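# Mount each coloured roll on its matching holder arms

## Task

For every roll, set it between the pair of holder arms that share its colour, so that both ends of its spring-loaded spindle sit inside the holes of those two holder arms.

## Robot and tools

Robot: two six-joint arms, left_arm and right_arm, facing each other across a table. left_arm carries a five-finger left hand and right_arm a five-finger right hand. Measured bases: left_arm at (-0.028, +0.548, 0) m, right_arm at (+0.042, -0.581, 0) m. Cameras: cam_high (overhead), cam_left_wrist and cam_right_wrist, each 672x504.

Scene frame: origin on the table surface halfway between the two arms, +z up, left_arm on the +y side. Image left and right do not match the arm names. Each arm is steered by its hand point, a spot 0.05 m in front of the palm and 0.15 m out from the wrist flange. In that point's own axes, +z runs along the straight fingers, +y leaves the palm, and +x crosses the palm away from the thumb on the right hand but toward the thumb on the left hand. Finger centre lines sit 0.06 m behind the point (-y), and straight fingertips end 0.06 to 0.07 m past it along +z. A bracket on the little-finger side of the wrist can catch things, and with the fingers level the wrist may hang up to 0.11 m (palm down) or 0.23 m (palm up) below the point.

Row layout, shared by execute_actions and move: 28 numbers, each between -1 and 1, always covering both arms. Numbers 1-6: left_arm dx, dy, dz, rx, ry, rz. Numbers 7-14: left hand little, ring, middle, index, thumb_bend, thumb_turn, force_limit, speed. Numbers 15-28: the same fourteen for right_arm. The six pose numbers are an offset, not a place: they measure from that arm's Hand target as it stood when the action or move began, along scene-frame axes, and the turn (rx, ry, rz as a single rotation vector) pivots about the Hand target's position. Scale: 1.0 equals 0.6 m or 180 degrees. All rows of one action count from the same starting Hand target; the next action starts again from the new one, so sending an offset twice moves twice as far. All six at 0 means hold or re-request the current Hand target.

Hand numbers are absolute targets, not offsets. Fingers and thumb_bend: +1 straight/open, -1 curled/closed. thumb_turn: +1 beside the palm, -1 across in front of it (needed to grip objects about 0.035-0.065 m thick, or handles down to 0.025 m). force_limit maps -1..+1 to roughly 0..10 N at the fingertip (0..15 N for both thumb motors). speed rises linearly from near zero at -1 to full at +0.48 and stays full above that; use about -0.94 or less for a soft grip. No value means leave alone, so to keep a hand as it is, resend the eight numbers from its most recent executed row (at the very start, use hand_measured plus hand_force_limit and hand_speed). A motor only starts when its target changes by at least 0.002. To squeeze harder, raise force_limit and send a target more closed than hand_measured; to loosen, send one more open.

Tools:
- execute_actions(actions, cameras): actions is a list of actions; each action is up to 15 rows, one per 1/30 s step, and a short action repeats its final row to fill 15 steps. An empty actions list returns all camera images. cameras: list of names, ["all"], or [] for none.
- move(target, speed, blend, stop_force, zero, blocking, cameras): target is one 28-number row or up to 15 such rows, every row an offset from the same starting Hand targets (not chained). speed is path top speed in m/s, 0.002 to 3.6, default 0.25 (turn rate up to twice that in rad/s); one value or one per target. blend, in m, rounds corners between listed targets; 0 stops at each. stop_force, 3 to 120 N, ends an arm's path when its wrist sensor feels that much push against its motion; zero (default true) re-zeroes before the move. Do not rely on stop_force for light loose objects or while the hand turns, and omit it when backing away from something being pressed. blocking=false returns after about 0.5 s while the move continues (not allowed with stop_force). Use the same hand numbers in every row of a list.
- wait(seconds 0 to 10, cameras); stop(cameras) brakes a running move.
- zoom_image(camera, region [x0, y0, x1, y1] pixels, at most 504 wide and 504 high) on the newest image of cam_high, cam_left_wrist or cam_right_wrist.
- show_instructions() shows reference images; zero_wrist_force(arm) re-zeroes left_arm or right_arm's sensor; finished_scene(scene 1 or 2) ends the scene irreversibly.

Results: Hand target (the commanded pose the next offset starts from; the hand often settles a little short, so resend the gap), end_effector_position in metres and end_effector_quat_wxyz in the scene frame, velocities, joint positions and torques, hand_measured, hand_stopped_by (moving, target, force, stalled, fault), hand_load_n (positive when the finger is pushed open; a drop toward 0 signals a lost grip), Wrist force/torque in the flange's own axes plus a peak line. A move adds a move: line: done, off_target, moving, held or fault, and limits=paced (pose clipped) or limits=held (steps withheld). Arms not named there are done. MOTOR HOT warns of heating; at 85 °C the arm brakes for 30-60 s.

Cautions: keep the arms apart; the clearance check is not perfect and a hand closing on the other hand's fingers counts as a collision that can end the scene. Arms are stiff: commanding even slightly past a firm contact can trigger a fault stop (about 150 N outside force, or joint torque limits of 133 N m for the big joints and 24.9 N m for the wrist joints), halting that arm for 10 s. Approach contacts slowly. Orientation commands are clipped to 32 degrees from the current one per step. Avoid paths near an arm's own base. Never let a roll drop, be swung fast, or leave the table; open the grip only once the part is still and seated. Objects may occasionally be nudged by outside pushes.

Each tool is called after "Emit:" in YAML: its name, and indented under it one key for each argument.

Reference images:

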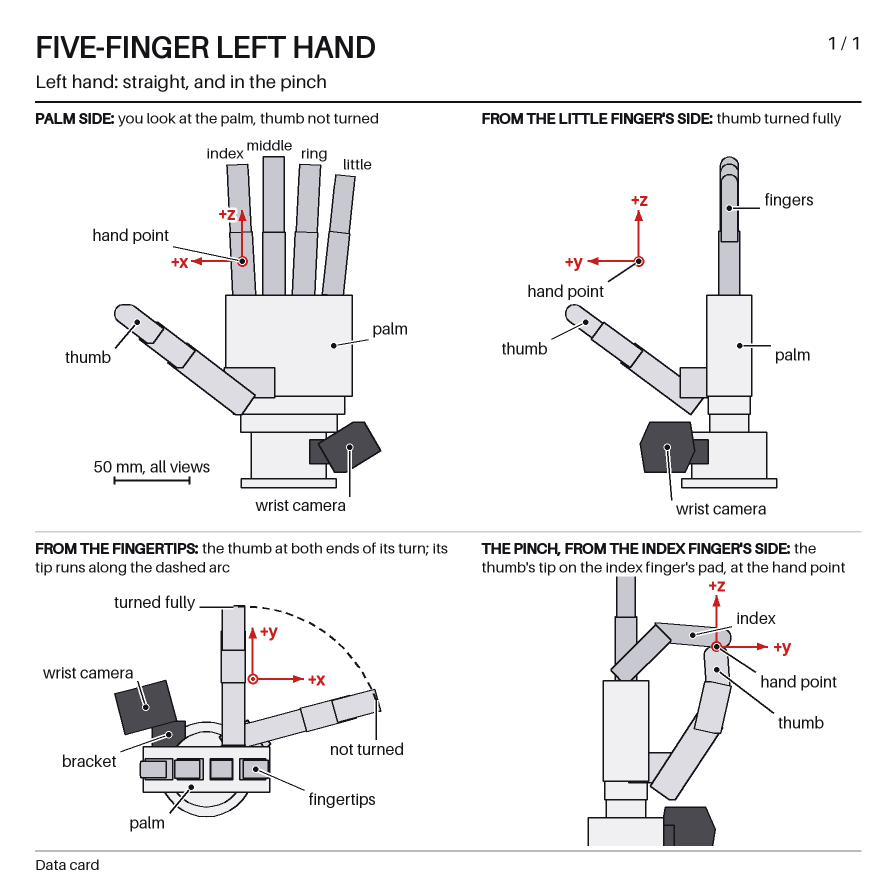

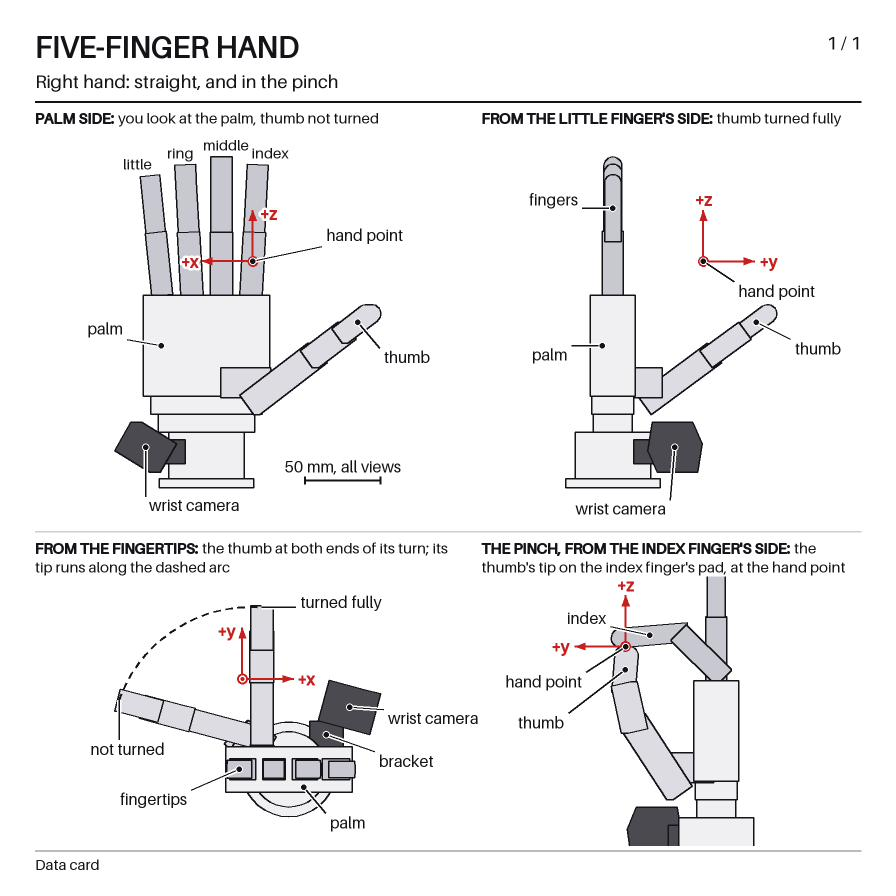

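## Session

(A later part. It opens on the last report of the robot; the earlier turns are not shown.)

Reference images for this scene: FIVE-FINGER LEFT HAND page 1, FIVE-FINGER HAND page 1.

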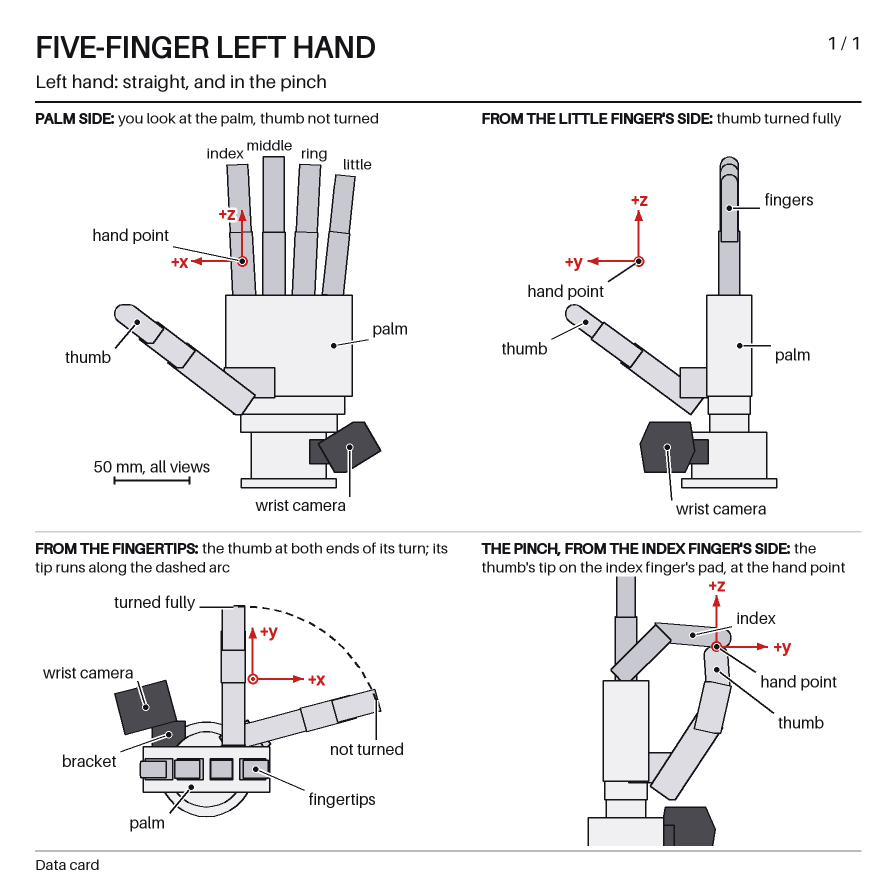

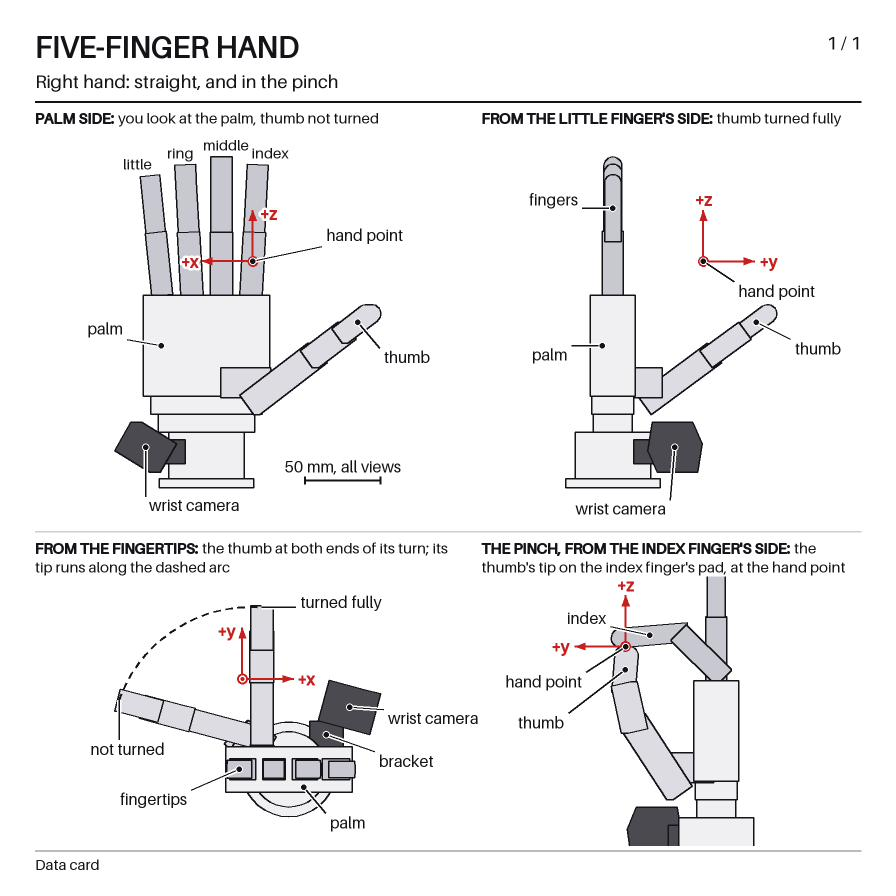

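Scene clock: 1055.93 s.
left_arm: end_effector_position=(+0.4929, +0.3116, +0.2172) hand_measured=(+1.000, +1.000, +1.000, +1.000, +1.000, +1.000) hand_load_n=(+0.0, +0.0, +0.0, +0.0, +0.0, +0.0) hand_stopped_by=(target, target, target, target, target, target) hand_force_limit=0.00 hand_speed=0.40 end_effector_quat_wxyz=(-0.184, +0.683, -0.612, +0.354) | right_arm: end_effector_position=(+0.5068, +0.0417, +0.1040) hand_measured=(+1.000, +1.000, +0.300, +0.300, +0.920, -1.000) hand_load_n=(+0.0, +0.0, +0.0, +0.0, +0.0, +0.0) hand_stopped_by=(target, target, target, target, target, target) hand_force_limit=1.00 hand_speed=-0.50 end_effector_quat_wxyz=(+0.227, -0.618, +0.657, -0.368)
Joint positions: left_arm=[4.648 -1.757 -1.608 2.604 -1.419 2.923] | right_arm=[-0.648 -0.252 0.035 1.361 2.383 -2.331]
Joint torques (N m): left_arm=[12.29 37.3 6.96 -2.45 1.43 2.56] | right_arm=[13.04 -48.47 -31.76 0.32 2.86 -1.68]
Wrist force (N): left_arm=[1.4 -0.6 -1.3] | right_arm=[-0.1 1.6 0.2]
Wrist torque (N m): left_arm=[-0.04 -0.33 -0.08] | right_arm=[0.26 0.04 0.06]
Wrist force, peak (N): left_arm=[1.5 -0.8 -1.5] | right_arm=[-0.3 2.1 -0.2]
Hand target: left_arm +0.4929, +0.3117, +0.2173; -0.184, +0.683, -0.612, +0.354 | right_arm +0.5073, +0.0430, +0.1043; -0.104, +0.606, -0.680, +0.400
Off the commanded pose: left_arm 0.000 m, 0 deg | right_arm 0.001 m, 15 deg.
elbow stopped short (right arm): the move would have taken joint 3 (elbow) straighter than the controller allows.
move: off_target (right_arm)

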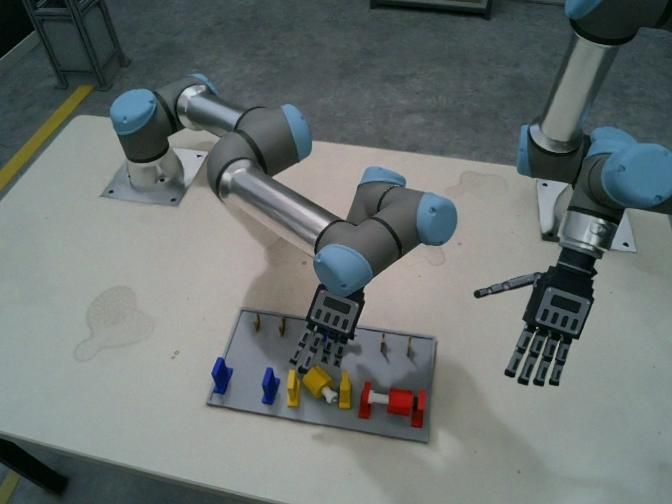

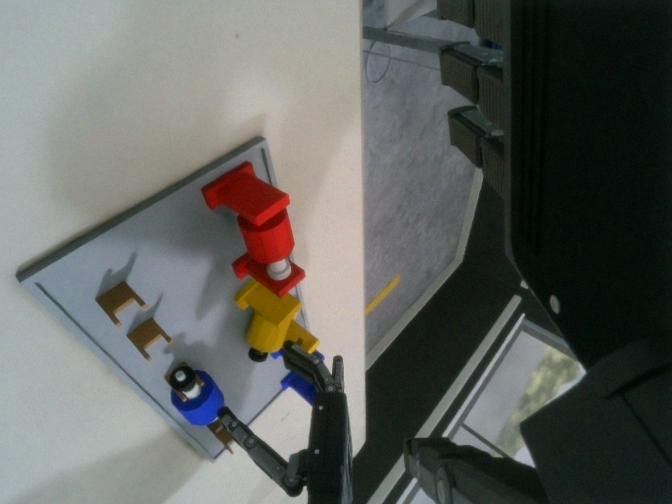

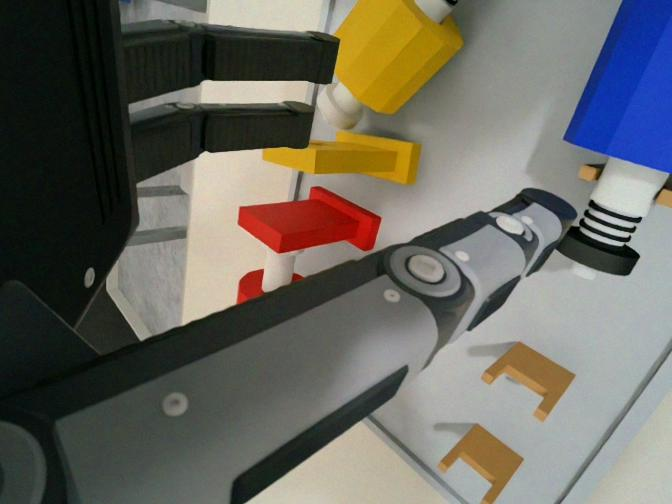

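Emit:
move:
  target: [0,0,0,0,0,0,1,1,1,1,1,1,0,0.4,0.1033,-0.0667,0.0012,0.0644,-0.0173,0,1,1,0.3,0.3,0.92,-1,1.0,-0.5]
  speed: 0.06
  cameras: ["all"]

Emit:
zoom_image:
  camera: "cam_right_wrist"
  region: [250, 0, 672, 320]

Emit:
zoom_image:
  camera: "cam_high"
  region: [270, 330, 380, 430]

Scene clock: 1058.97 s.
left_arm: end_effector_position=(+0.4929, +0.3117, +0.2173) hand_measured=(+1.000, +1.000, +1.000, +1.000, +1.000, +1.000) hand_load_n=(+0.0, +0.0, +0.0, +0.0, +0.0, -0.5) hand_stopped_by=(target, target, target, target, target, target) hand_force_limit=0.00 hand_speed=0.40 end_effector_quat_wxyz=(-0.184, +0.683, -0.612, +0.354) | right_arm: end_effector_position=(+0.5685, +0.0019, +0.1047) hand_measured=(+1.000, +1.000, +0.300, +0.300, +0.920, -1.000) hand_load_n=(+0.0, +0.0, +0.0, +0.0, +0.0, +0.0) hand_stopped_by=(target, target, target, target, target, target) hand_force_limit=1.00 hand_speed=-0.50 end_effector_quat_wxyz=(+0.220, -0.583, +0.706, -0.337)
Joint positions: left_arm=[4.648 -1.757 -1.608 2.603 -1.419 2.923] | right_arm=[-0.767 -0.265 0.035 1.356 2.294 -2.307]
Joint torques (N m): left_arm=[11.65 36.39 7.11 -2.69 1.26 2.44] | right_arm=[-8.73 -62.99 -32.14 -0.23 -1.09 1.42]
Wrist force (N): left_arm=[1.4 -0.6 -1.1] | right_arm=[-0.3 1.1 0.3]
Wrist torque (N m): left_arm=[-0.05 -0.33 -0.08] | right_arm=[0.17 0.04 -0.12]
Wrist force, peak (N): left_arm=[1.7 -0.7 -1.2] | right_arm=[-0.3 1.9 0.1]
Hand target: left_arm +0.4929, +0.3117, +0.2173; -0.184, +0.683, -0.612, +0.354 | right_arm +0.5693, +0.0029, +0.1050; +0.183, -0.581, +0.713, -0.346
Off the commanded pose: left_arm 0.000 m, 0 deg | right_arm 0.001 m, 4 deg.
elbow stopped short (right arm): the move would have taken joint 3 (elbow) straighter than the controller allows.
move: off_target (right_arm)

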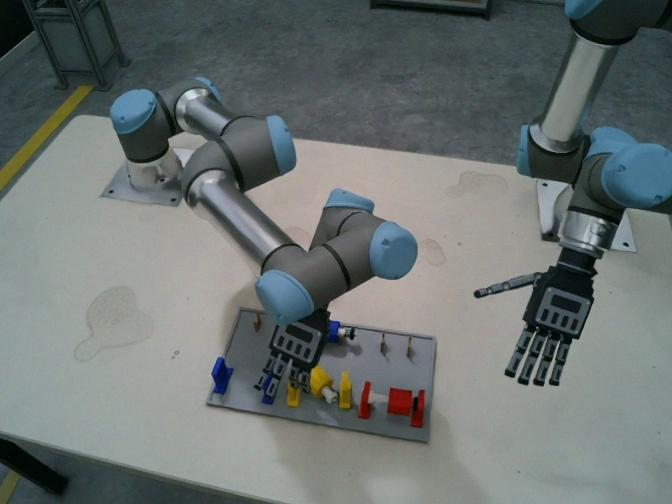

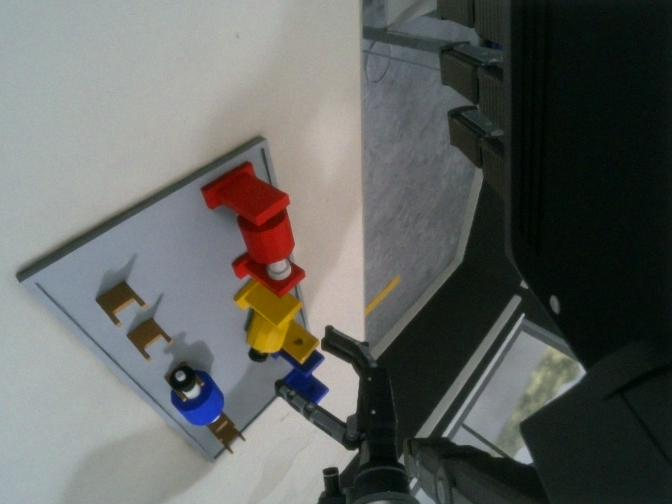

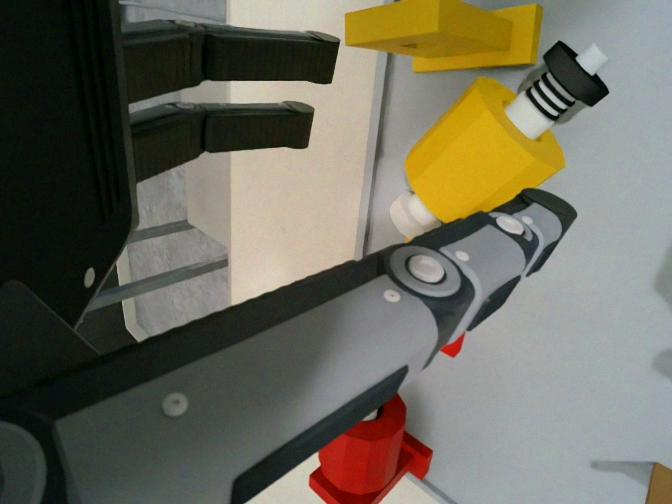

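Scaled by 1.194 from the camera's 672x504 image, which has a finer 960x720 frame.

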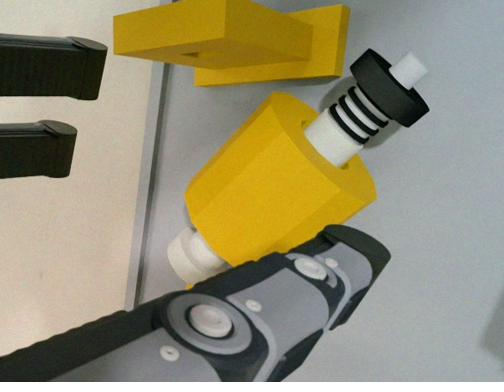

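Scaled by 4.582 from the camera's 672x504 image, which has a finer 960x720 frame.

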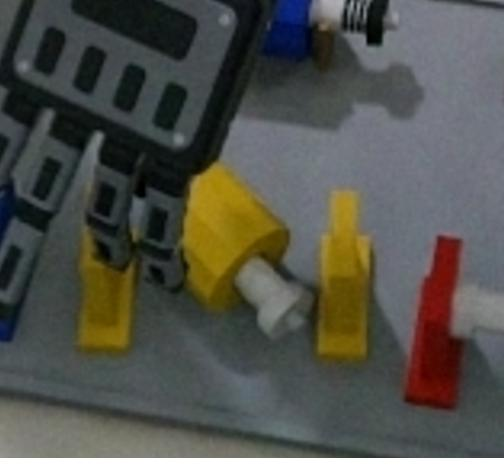

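Emit:
move:
  target: [0,0,0,0,0,0,1,1,1,1,1,1,0,0.4,-0.0863,-0.0172,-0.0083,0.0445,-0.0039,0.1110,-1,-1,1,1,1,1,0.0,0.2]
  speed: 0.08
  cameras: ["all"]

Emit:
zoom_image:
  camera: "cam_high"
  region: [270, 330, 380, 430]

Scene clock: 1062.97 s.
left_arm: end_effector_position=(+0.4929, +0.3117, +0.2173) hand_measured=(+1.000, +1.000, +1.000, +1.000, +1.000, +1.000) hand_load_n=(+0.0, +0.0, +0.0, +0.0, +0.0, +0.0) hand_stopped_by=(target, target, target, target, target, target) hand_force_limit=0.00 hand_speed=0.40 end_effector_quat_wxyz=(-0.184, +0.683, -0.612, +0.354) | right_arm: end_effector_position=(+0.5176, -0.0074, +0.1000) hand_measured=(-1.000, -1.000, +1.000, +1.000, +1.000, +1.000) hand_load_n=(+0.0, +0.0, +0.0, +0.0, +0.0, -0.5) hand_stopped_by=(target, target, target, target, target, target) hand_force_limit=0.00 hand_speed=0.20 end_effector_quat_wxyz=(+0.285, -0.680, +0.623, -0.262)
Joint positions: left_arm=[4.648 -1.757 -1.608 2.603 -1.419 2.923] | right_arm=[-0.797 -0.75 0.936 0.723 2.048 -2.61]
Joint torques (N m): left_arm=[11.81 36.49 7.32 -2.52 1.29 2.62] | right_arm=[-11.13 -56.37 -6.09 -0.99 -1.49 -1.6]
Wrist force (N): left_arm=[1.6 -0.6 -1.1] | right_arm=[0.0 1.8 0.1]
Wrist torque (N m): left_arm=[-0.06 -0.35 -0.07] | right_arm=[0.31 -0.03 0.08]
Wrist force, peak (N): left_arm=[1.6 -0.6 -1.3] | right_arm=[-0.5 2.0 0.0]
Hand target: left_arm +0.4929, +0.3117, +0.2173; -0.184, +0.683, -0.612, +0.354 | right_arm +0.5175, -0.0074, +0.1000; -0.285, +0.680, -0.623, +0.262
Off the commanded pose: left_arm 0.000 m, 0 deg | right_arm 0.000 m, 0 deg.
move: done

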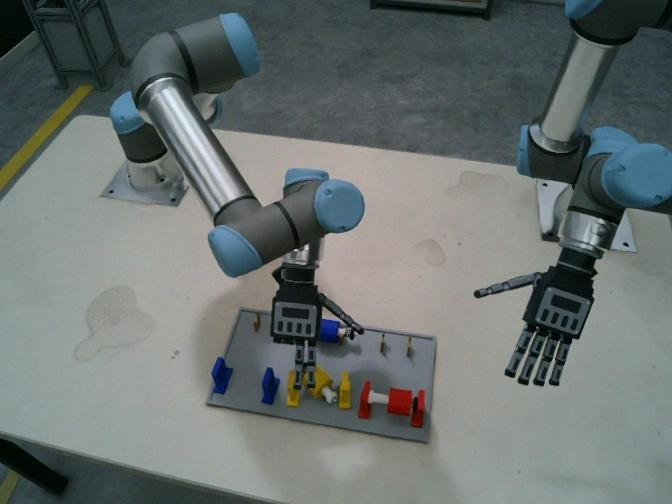

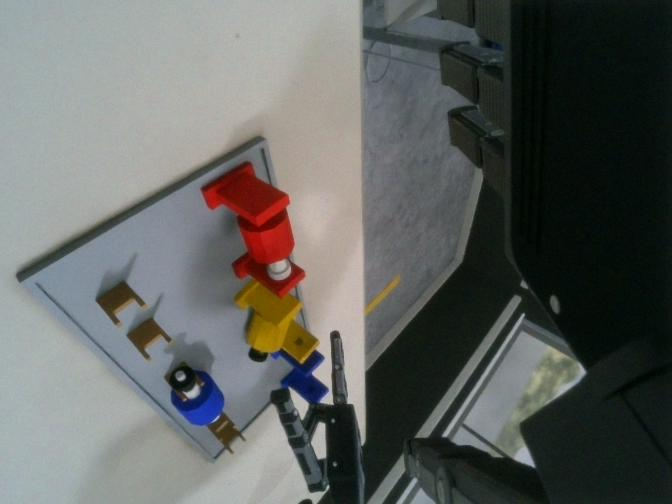

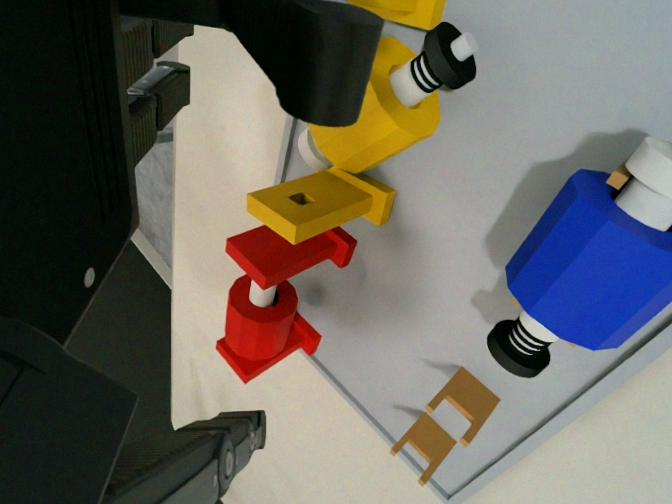

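Scaled by 4.582 from the camera's 672x504 image, which has a finer 960x720 frame.

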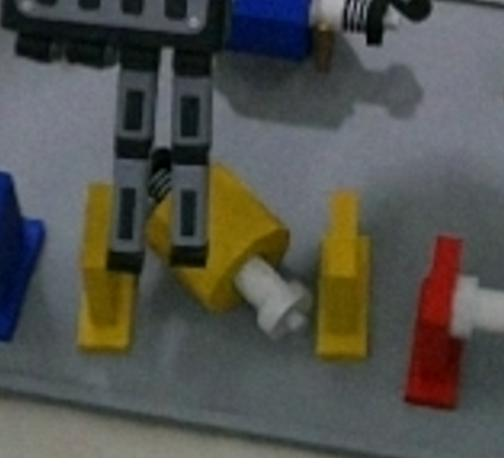

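Emit:
move:
  target:
    - [0,0,0,0,0,0,1,1,1,1,1,1,0,0.4,0.0367,0.01,0,0,0,0,-1,-1,1,1,1,1,0.0,0.2]
    - [0,0,0,0,0,0,1,1,1,1,1,1,0,0.4,0.0367,0.01,-0.1117,0,0,0,-1,-1,1,1,1,1,0.0,0.2]
  speed: 0.05
  stop_force: 6
  cameras: ["cam_high","cam_right_wrist"]

Emit:
zoom_image:
  camera: "cam_high"
  region: [270, 330, 380, 430]

Scene clock: 1066.70 s.
left_arm: end_effector_position=(+0.4929, +0.3117, +0.2173) hand_measured=(+1.000, +1.000, +1.000, +1.000, +1.000, +1.000) hand_load_n=(+0.0, +0.0, +0.0, +0.0, +0.0, -0.5) hand_stopped_by=(target, target, target, target, target, target) hand_force_limit=0.00 hand_speed=0.40 end_effector_quat_wxyz=(-0.184, +0.683, -0.612, +0.354) | right_arm: end_effector_position=(+0.5395, -0.0014, +0.0464) hand_measured=(-1.000, -1.000, +1.000, +1.000, +1.000, +1.000) hand_load_n=(+0.0, -1.5, +0.0, +0.0, +0.0, +0.0) hand_stopped_by=(target, target, target, target, target, target) hand_force_limit=0.00 hand_speed=0.20 end_effector_quat_wxyz=(+0.285, -0.680, +0.623, -0.262)
Joint positions: left_arm=[4.648 -1.757 -1.608 2.603 -1.419 2.923] | right_arm=[-0.814 -0.667 0.921 0.647 2.037 -2.626]
Joint torques (N m): left_arm=[11.71 37.07 7.04 -2.49 1.36 2.49] | right_arm=[-10.05 -56.09 -34.38 1.63 3.16 -1.2]
Wrist force (N): left_arm=[1.4 -0.5 -1.0] | right_arm=[-0.8 5.4 -4.2]
Wrist torque (N m): left_arm=[-0.04 -0.32 -0.08] | right_arm=[0.47 0.18 0.20]
Wrist force, peak (N): left_arm=[1.7 -0.7 -1.3] | right_arm=[-1.3 1.7 -26.8]
Hand target: left_arm +0.4929, +0.3117, +0.2173; -0.184, +0.683, -0.612, +0.354 | right_arm +0.5395, -0.0014, +0.0464; -0.285, +0.680, -0.623, +0.262 (not the last commanded pose)
Off the commanded pose: left_arm 0.000 m, 0 deg | right_arm 0.013 m, 0 deg.
move: contact (right_arm); path passed 1 of 2 targets
Images, in order (width x height): cam_high 672x504, cam_right_wrist 672x504.

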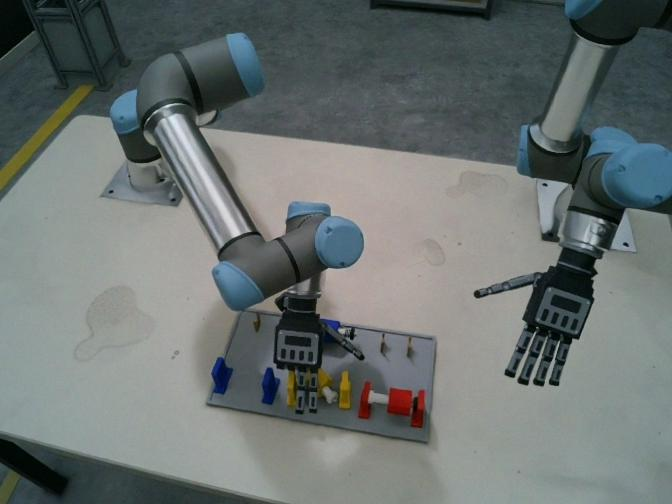

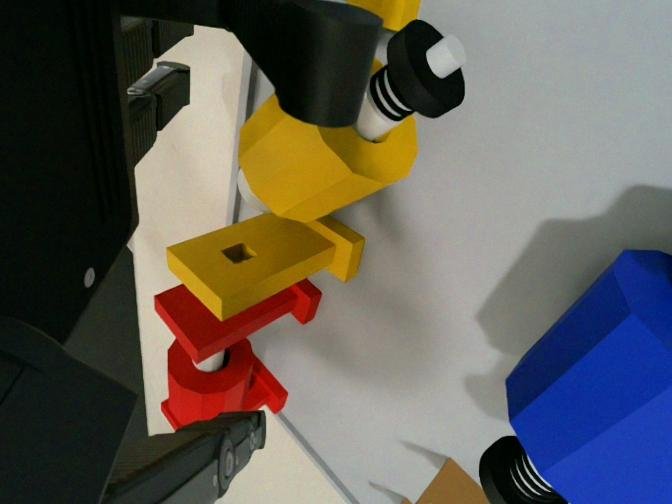

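Scaled by 4.582 from the camera's 672x504 image, which has a finer 960x720 frame.

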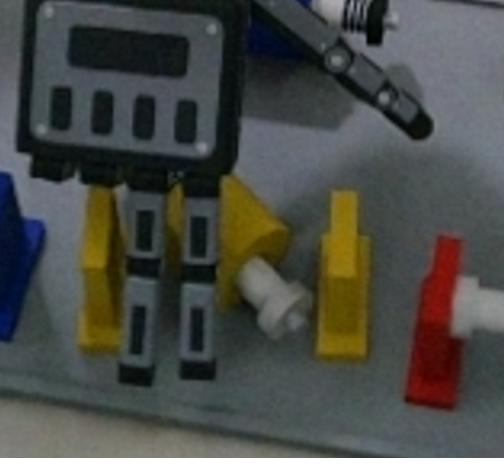

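Emit:
move:
  target:
    - [0,0,0,0,0,0,1,1,1,1,1,1,0,0.4,0,0,0.1,0,0,0,-1,-1,1,1,1,1,0.0,0.2]
    - [0,0,0,0,0,0,1,1,1,1,1,1,0,0.4,-0.2,-0.25,0.32,0,0,0,1,1,1,1,1,1,0.0,0.2]
  speed: [0.05,0.15]
  cameras: ["all"]

Emit:
zoom_image:
  camera: "cam_high"
  region: [270, 330, 380, 430]

Emit:
zoom_image:
  camera: "cam_right_wrist"
  region: [200, 0, 600, 400]

Scene clock: 1072.87 s.
left_arm: end_effector_position=(+0.4929, +0.3117, +0.2173) hand_measured=(+1.000, +1.000, +1.000, +1.000, +1.000, +1.000) hand_load_n=(+0.0, +0.0, +0.0, +0.0, +0.0, -0.5) hand_stopped_by=(target, target, target, target, target, target) hand_force_limit=0.00 hand_speed=0.40 end_effector_quat_wxyz=(-0.184, +0.683, -0.612, +0.354) | right_arm: end_effector_position=(+0.4195, -0.1514, +0.2384) hand_measured=(+1.000, +1.000, +1.000, +1.000, +1.000, +1.000) hand_load_n=(+0.0, +0.0, +0.0, +0.0, +0.0, +0.0) hand_stopped_by=(target, target, target, target, target, target) hand_force_limit=0.00 hand_speed=0.20 end_effector_quat_wxyz=(+0.285, -0.680, +0.623, -0.262)
Joint positions: left_arm=[4.648 -1.757 -1.608 2.603 -1.419 2.923] | right_arm=[-0.87 -1.27 1.394 0.758 2.001 -2.674]
Joint torques (N m): left_arm=[10.7 36.68 7.57 -2.31 1.31 2.54] | right_arm=[-9.07 -38.35 -6.68 1.94 -1.08 -1.57]
Wrist force (N): left_arm=[1.4 -0.7 -1.3] | right_arm=[-0.3 1.3 -0.3]
Wrist torque (N m): left_arm=[-0.05 -0.34 -0.07] | right_arm=[0.22 0.03 0.03]
Wrist force, peak (N): left_arm=[1.5 -0.6 -1.4] | right_arm=[-1.1 5.7 -4.7]
Hand target: left_arm +0.4929, +0.3117, +0.2173; -0.184, +0.683, -0.612, +0.354 | right_arm +0.4195, -0.1514, +0.2384; -0.285, +0.680, -0.623, +0.262
Off the commanded pose: left_arm 0.000 m, 0 deg | right_arm 0.000 m, 0 deg.
move: done

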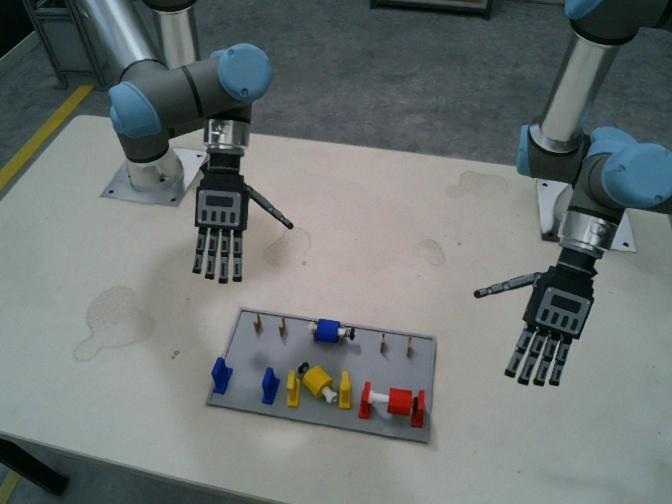

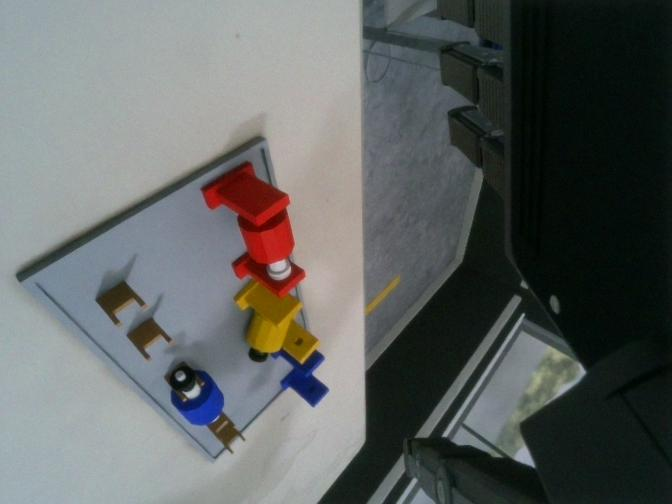

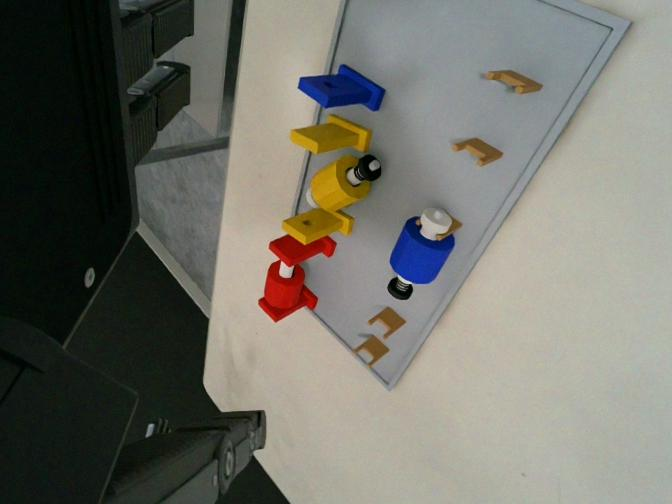

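Scaled by 4.582 from the camera's 672x504 image, which has a finer 960x720 frame.

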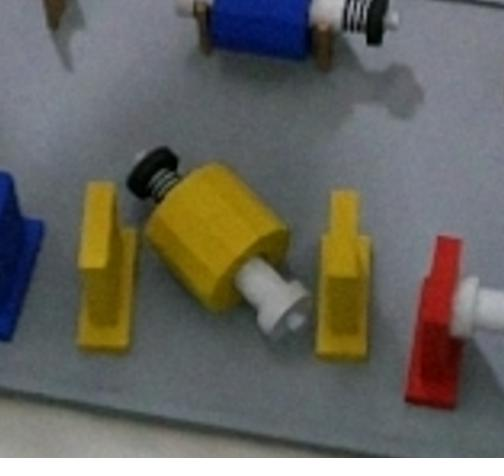

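Scaled by 1.260 from the camera's 672x504 image, which has a finer 960x720 frame.

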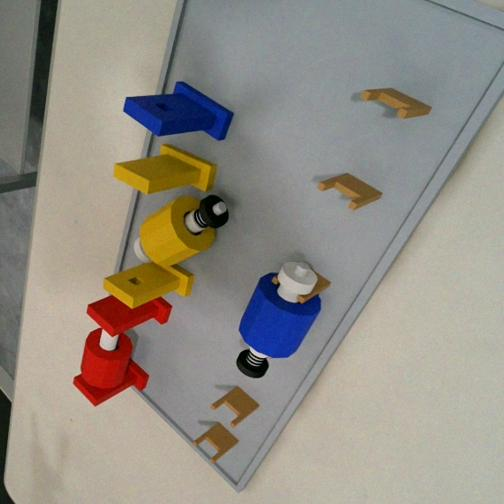

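Emit:
execute_actions:
  actions: []

Emit:
zoom_image:
  camera: "cam_high"
  region: [250, 330, 390, 435]

Scene clock: 1074.87 s.
left_arm: end_effector_position=(+0.4929, +0.3117, +0.2173) hand_measured=(+1.000, +1.000, +1.000, +1.000, +1.000, +1.000) hand_load_n=(+0.0, -0.5, +0.0, +0.0, +0.0, +0.0) hand_stopped_by=(target, target, target, target, target, target) hand_force_limit=0.00 hand_speed=0.40 end_effector_quat_wxyz=(-0.184, +0.683, -0.612, +0.354) | right_arm: end_effector_position=(+0.4195, -0.1514, +0.2384) hand_measured=(+1.000, +1.000, +1.000, +1.000, +1.000, +1.000) hand_load_n=(+0.0, +0.0, +0.0, +0.0, +0.0, +0.0) hand_stopped_by=(target, target, target, target, target, target) hand_force_limit=0.00 hand_speed=0.20 end_effector_quat_wxyz=(+0.285, -0.680, +0.623, -0.262)
Joint positions: left_arm=[4.648 -1.757 -1.608 2.603 -1.419 2.923] | right_arm=[-0.87 -1.27 1.394 0.758 2.001 -2.674]
Joint velocities: within noise
Joint torques (N m): left_arm=[11.51 36.39 8.03 -2.27 1.29 2.56] | right_arm=[-7.45 -38.11 -8.33 0.65 0.59 -1.56]
Wrist force (N): left_arm=[1.4 -0.7 -1.1] | right_arm=[-0.1 1.6 -0.5]
Wrist torque (N m): left_arm=[-0.07 -0.33 -0.07] | right_arm=[0.28 0.01 0.05]
Wrist force, peak (N): left_arm=[1.6 -0.8 -1.1] | right_arm=[-0.4 1.8 0.2]
Hand target: left_arm +0.4929, +0.3117, +0.2173; -0.184, +0.683, -0.612, +0.354 | right_arm +0.4195, -0.1514, +0.2384; -0.285, +0.680, -0.623, +0.262
Off the commanded pose: left_arm 0.000 m, 0 deg | right_arm 0.000 m, 0 deg.

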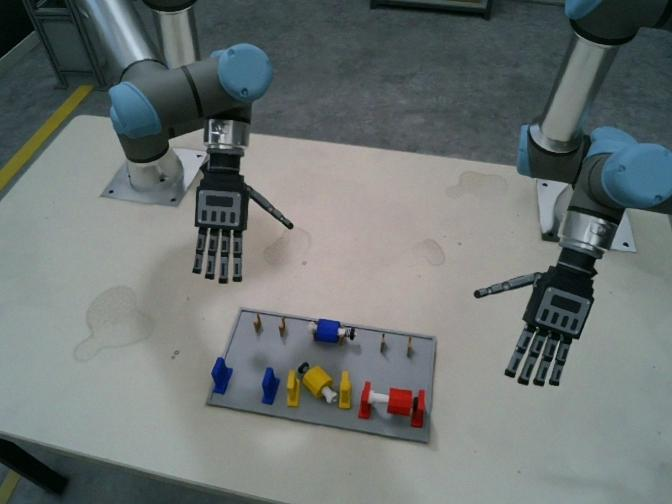

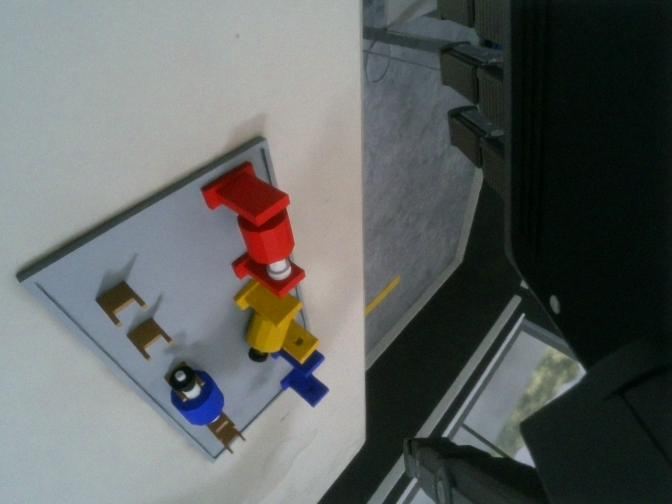

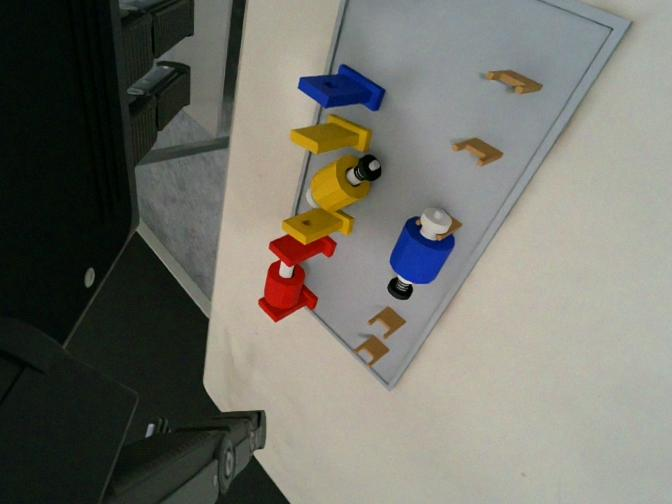

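Scaled by 3.600 from the camera's 672x504 image, which has a finer 960x720 frame.

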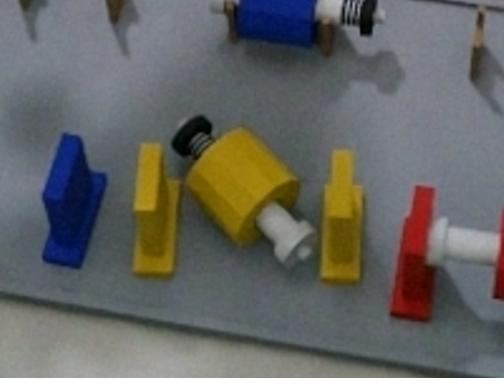

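Emit:
move:
  target:
    - [0.0,-0.2667,-0.0622,0.0,0.0,0.0,1,1,0.3,0.3,0.92,-1,0.0,0.4,0,-0.1667,0,0,0,0,1,1,1,1,1,1,0.0,0.2]
    - [0.1127,-0.5470,-0.1288,0.1883,-0.0594,-0.1883,1,1,0.3,0.3,0.92,-1,0.0,0.4,0,-0.1667,0,0,0,0,1,1,1,1,1,1,0.0,0.2]
  speed: 0.2
  blend: 0.03
  cameras: ["cam_high","cam_left_wrist"]

Scene clock: 1082.17 s.
left_arm: end_effector_position=(+0.5605, -0.0165, +0.1400) hand_measured=(+1.000, +1.000, +0.300, +0.300, +0.920, -1.000) hand_load_n=(+0.0, +0.0, +0.0, +0.0, +0.0, +0.0) hand_stopped_by=(target, target, target, target, target, target) hand_force_limit=0.00 hand_speed=0.40 end_effector_quat_wxyz=(-0.317, +0.361, -0.837, +0.261) | right_arm: end_effector_position=(+0.4195, -0.2515, +0.2384) hand_measured=(+1.000, +1.000, +1.000, +1.000, +1.000, +1.000) hand_load_n=(+0.0, +0.0, +0.0, +0.0, +0.0, +0.0) hand_stopped_by=(target, target, target, target, target, target) hand_force_limit=0.00 hand_speed=0.20 end_effector_quat_wxyz=(+0.285, -0.680, +0.623, -0.262)
Joint positions: left_arm=[4.025 -2.574 -0.472 2.283 -1.855 3.354] | right_arm=[-1.078 -1.48 1.637 0.665 1.864 -2.842]
Joint torques (N m): left_arm=[-12.22 43.74 35.16 -2.55 -1.79 2.59] | right_arm=[-8.58 -29.49 -6.87 -1.06 -1.76 -1.83]
Wrist force (N): left_arm=[-0.2 -0.4 -1.1] | right_arm=[-0.2 1.9 -0.1]
Wrist torque (N m): left_arm=[0.05 -0.13 -0.27] | right_arm=[0.34 0.03 0.04]
Wrist force, peak (N): left_arm=[1.0 -1.1 -1.6] | right_arm=[-0.2 2.2 -0.1]
Hand target: left_arm +0.5605, -0.0165, +0.1400; +0.317, -0.361, +0.837, -0.261 | right_arm +0.4195, -0.2515, +0.2384; -0.285, +0.680, -0.623, +0.262
Off the commanded pose: left_arm 0.000 m, 0 deg | right_arm 0.000 m, 0 deg.
move: done
Images, in order (width x height): cam_high 672x504, cam_left_wrist 672x504.

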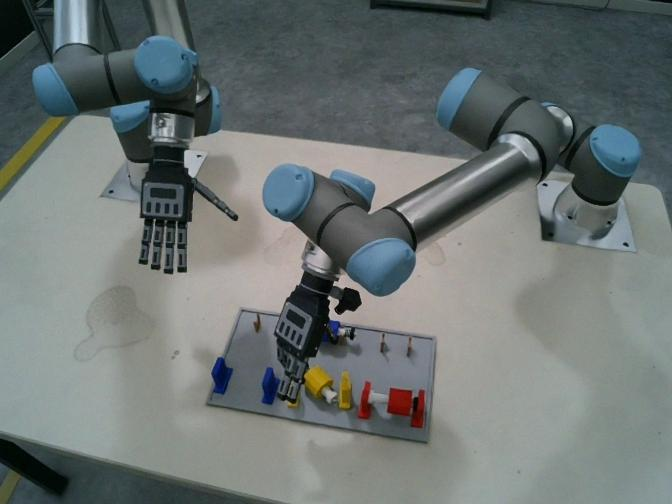

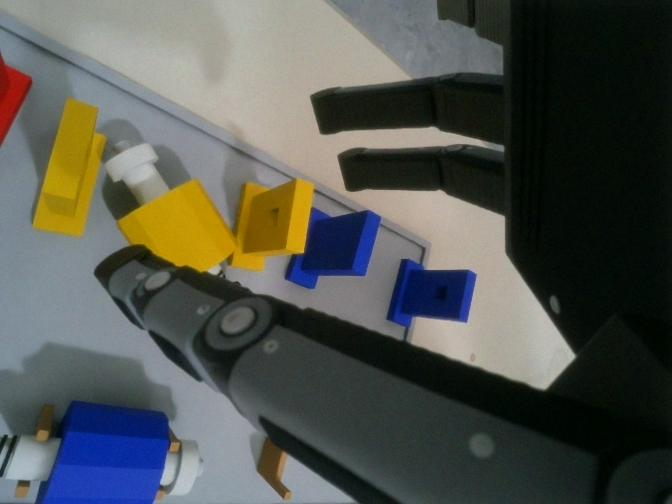

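Emit:
zoom_image:
  camera: "cam_left_wrist"
  region: [0, 70, 340, 325]

Scaled by 1.482 from the camera's 672x504 image, which has a finer 960x720 frame.

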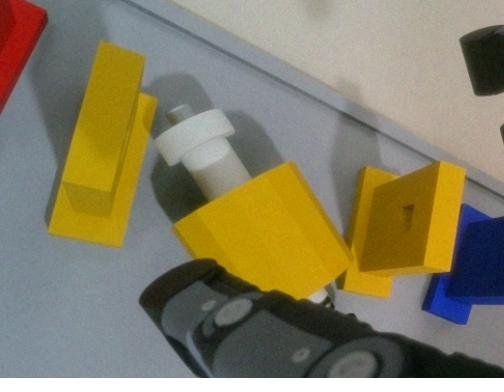

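Emit:
execute_actions:
  actions:
    - [[0,0,0,0,0,0,1,1,0.3,0.3,0.92,-1,0.0,0.4,0,0,0,0,0,0,1,1,0.3,0.3,0.92,-1,0.0,0.4]]
  cameras: ["cam_left_wrist","cam_right_wrist"]

Scene clock: 1085.93 s.
left_arm: end_effector_position=(+0.5605, -0.0165, +0.1400) hand_measured=(+1.000, +1.000, +0.300, +0.300, +0.920, -1.000) hand_load_n=(+0.0, +0.0, +0.0, +0.0, +0.0, +0.0) hand_stopped_by=(target, target, target, target, target, target) hand_force_limit=0.00 hand_speed=0.40 end_effector_quat_wxyz=(-0.317, +0.361, -0.837, +0.261) | right_arm: end_effector_position=(+0.4195, -0.2515, +0.2384) hand_measured=(+1.000, +1.000, +0.300, +0.300, +0.920, -1.000) hand_load_n=(+0.0, +0.0, +0.0, +0.0, +0.0, +0.0) hand_stopped_by=(target, target, target, target, target, target) hand_force_limit=0.00 hand_speed=0.40 end_effector_quat_wxyz=(+0.285, -0.680, +0.623, -0.262)
Joint positions: left_arm=[4.025 -2.574 -0.471 2.282 -1.856 3.354] | right_arm=[-1.078 -1.48 1.637 0.665 1.864 -2.842]
Joint torques (N m): left_arm=[-12.51 43.74 34.2 -2.58 -1.9 -1] | right_arm=[-8.1 -30.24 -9.8 0.51 -1.47 -1.74]
Wrist force (N): left_arm=[-0.5 -0.6 -1.6] | right_arm=[-0.2 1.8 0.0]
Wrist torque (N m): left_arm=[0.05 -0.09 -0.29] | right_arm=[0.32 0.01 0.05]
Wrist force, peak (N): left_arm=[-0.5 -0.6 -1.6] | right_arm=[-0.2 2.2 0.0]
Hand target: left_arm +0.5605, -0.0165, +0.1400; +0.317, -0.361, +0.837, -0.261 | right_arm +0.4195, -0.2515, +0.2384; -0.285, +0.680, -0.623, +0.262
Off the commanded pose: left_arm 0.000 m, 0 deg | right_arm 0.000 m, 0 deg.
Step readings (end_effector_position of left_arm | right_arm):
0: (+0.5605, -0.0165, +0.1400) | (+0.4195, -0.2515, +0.2384)
1: (+0.5605, -0.0165, +0.1400) | (+0.4195, -0.2515, +0.2384)
2: (+0.5605, -0.0165, +0.1400) | (+0.4195, -0.2515, +0.2384)
4: (+0.5605, -0.0165, +0.1400) | (+0.4195, -0.2515, +0.2384)
8: (+0.5605, -0.0165, +0.1400) | (+0.4195, -0.2515, +0.2384)
15: (+0.5605, -0.0165, +0.1400) | (+0.4195, -0.2515, +0.2384)
Images, in order (width x height): cam_left_wrist 672x504, cam_right_wrist 672x504.

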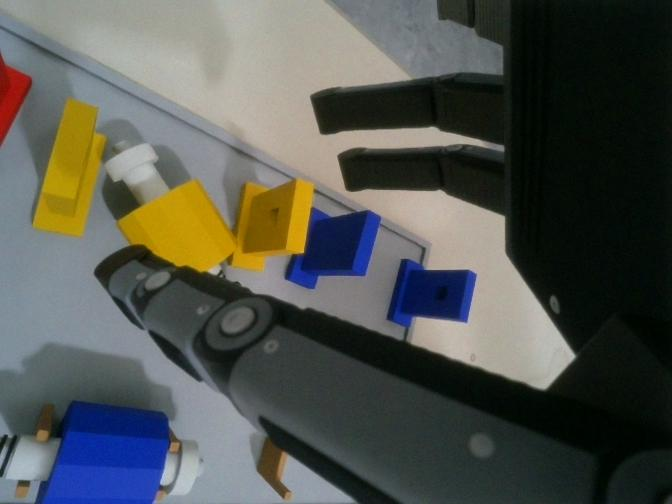

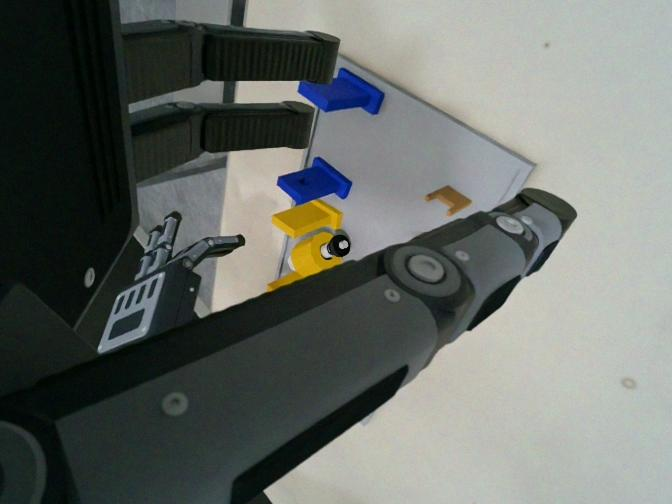

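Emit:
move:
  target: [0.0255,0.0280,-0.0333,-0.0911,0.0639,-0.0056,1,1,1,0.05,0.92,-0.85,0.0,0.4,0,0,0,0,0,0,1,1,1,1,1,1,0.0,0.4]
  speed: 0.15
  cameras: ["cam_high","cam_left_wrist"]

Emit:
zoom_image:
  camera: "cam_left_wrist"
  region: [0, 70, 340, 325]

Scene clock: 1095.50 s.
left_arm: end_effector_position=(+0.5758, +0.0003, +0.1200) hand_measured=(+1.000, +1.000, +1.000, +0.050, +0.920, -0.850) hand_load_n=(+0.0, +0.0, +0.0, +0.5, +0.0, +0.0) hand_stopped_by=(target, target, target, target, target, target) hand_force_limit=0.00 hand_speed=0.40 end_effector_quat_wxyz=(-0.175, +0.419, -0.822, +0.343) | right_arm: end_effector_position=(+0.4195, -0.2515, +0.2384) hand_measured=(+1.000, +1.000, +1.000, +1.000, +1.000, +1.000) hand_load_n=(+0.0, +0.0, +0.0, +0.0, +0.0, +0.0) hand_stopped_by=(target, target, target, target, target, target) hand_force_limit=0.00 hand_speed=0.40 end_effector_quat_wxyz=(+0.285, -0.680, +0.623, -0.262)
Joint positions: left_arm=[4.176 -2.509 -0.643 2.368 -1.491 3.22] | right_arm=[-1.078 -1.48 1.637 0.665 1.864 -2.842]
Joint torques (N m): left_arm=[10.7 63.78 6.58 1.03 1.24 -2.54] | right_arm=[-7 -28.06 -20.87 1.27 0.92 -1.04]
Wrist force (N): left_arm=[0.8 -0.4 -1.3] | right_arm=[-0.3 2.0 -0.1]
Wrist torque (N m): left_arm=[0.06 -0.20 0.06] | right_arm=[0.34 0.04 0.03]
Wrist force, peak (N): left_arm=[0.8 -0.7 -1.4] | right_arm=[-0.5 2.1 0.1]
Hand target: left_arm +0.5758, +0.0003, +0.1200; +0.175, -0.420, +0.822, -0.343 | right_arm +0.4195, -0.2515, +0.2384; -0.285, +0.680, -0.623, +0.262
Off the commanded pose: left_arm 0.000 m, 0 deg | right_arm 0.000 m, 0 deg.
move: done
Images, in order (width x height): cam_high 672x504, cam_left_wrist 672x504.

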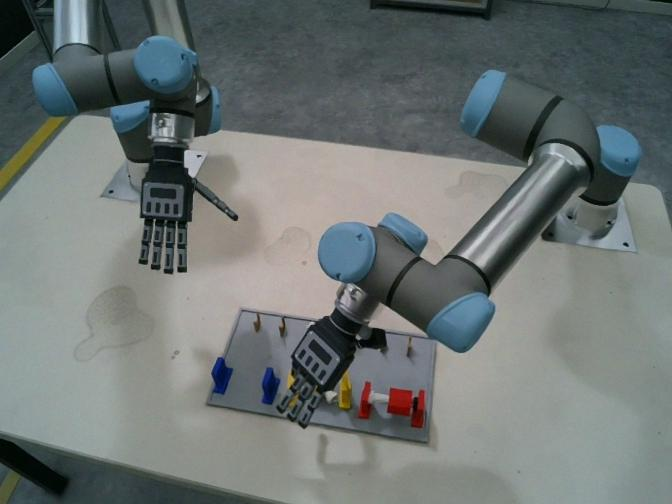

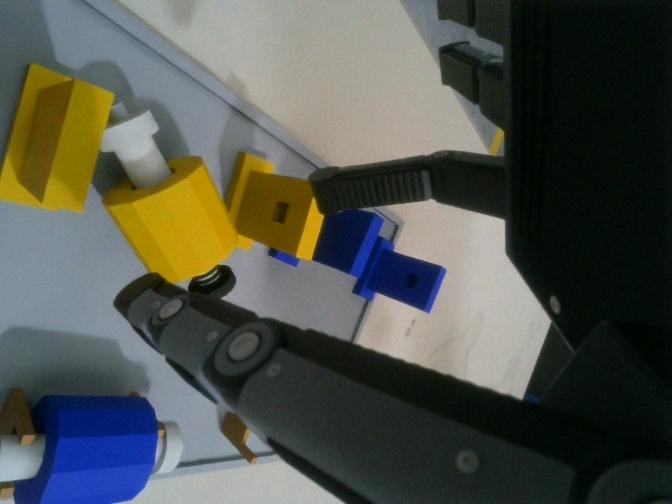

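Scaled by 1.482 from the camera's 672x504 image, which has a finer 960x720 frame.

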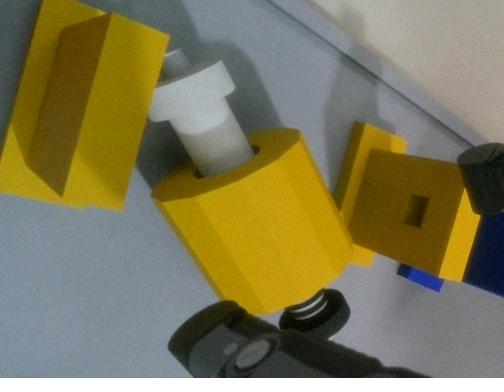

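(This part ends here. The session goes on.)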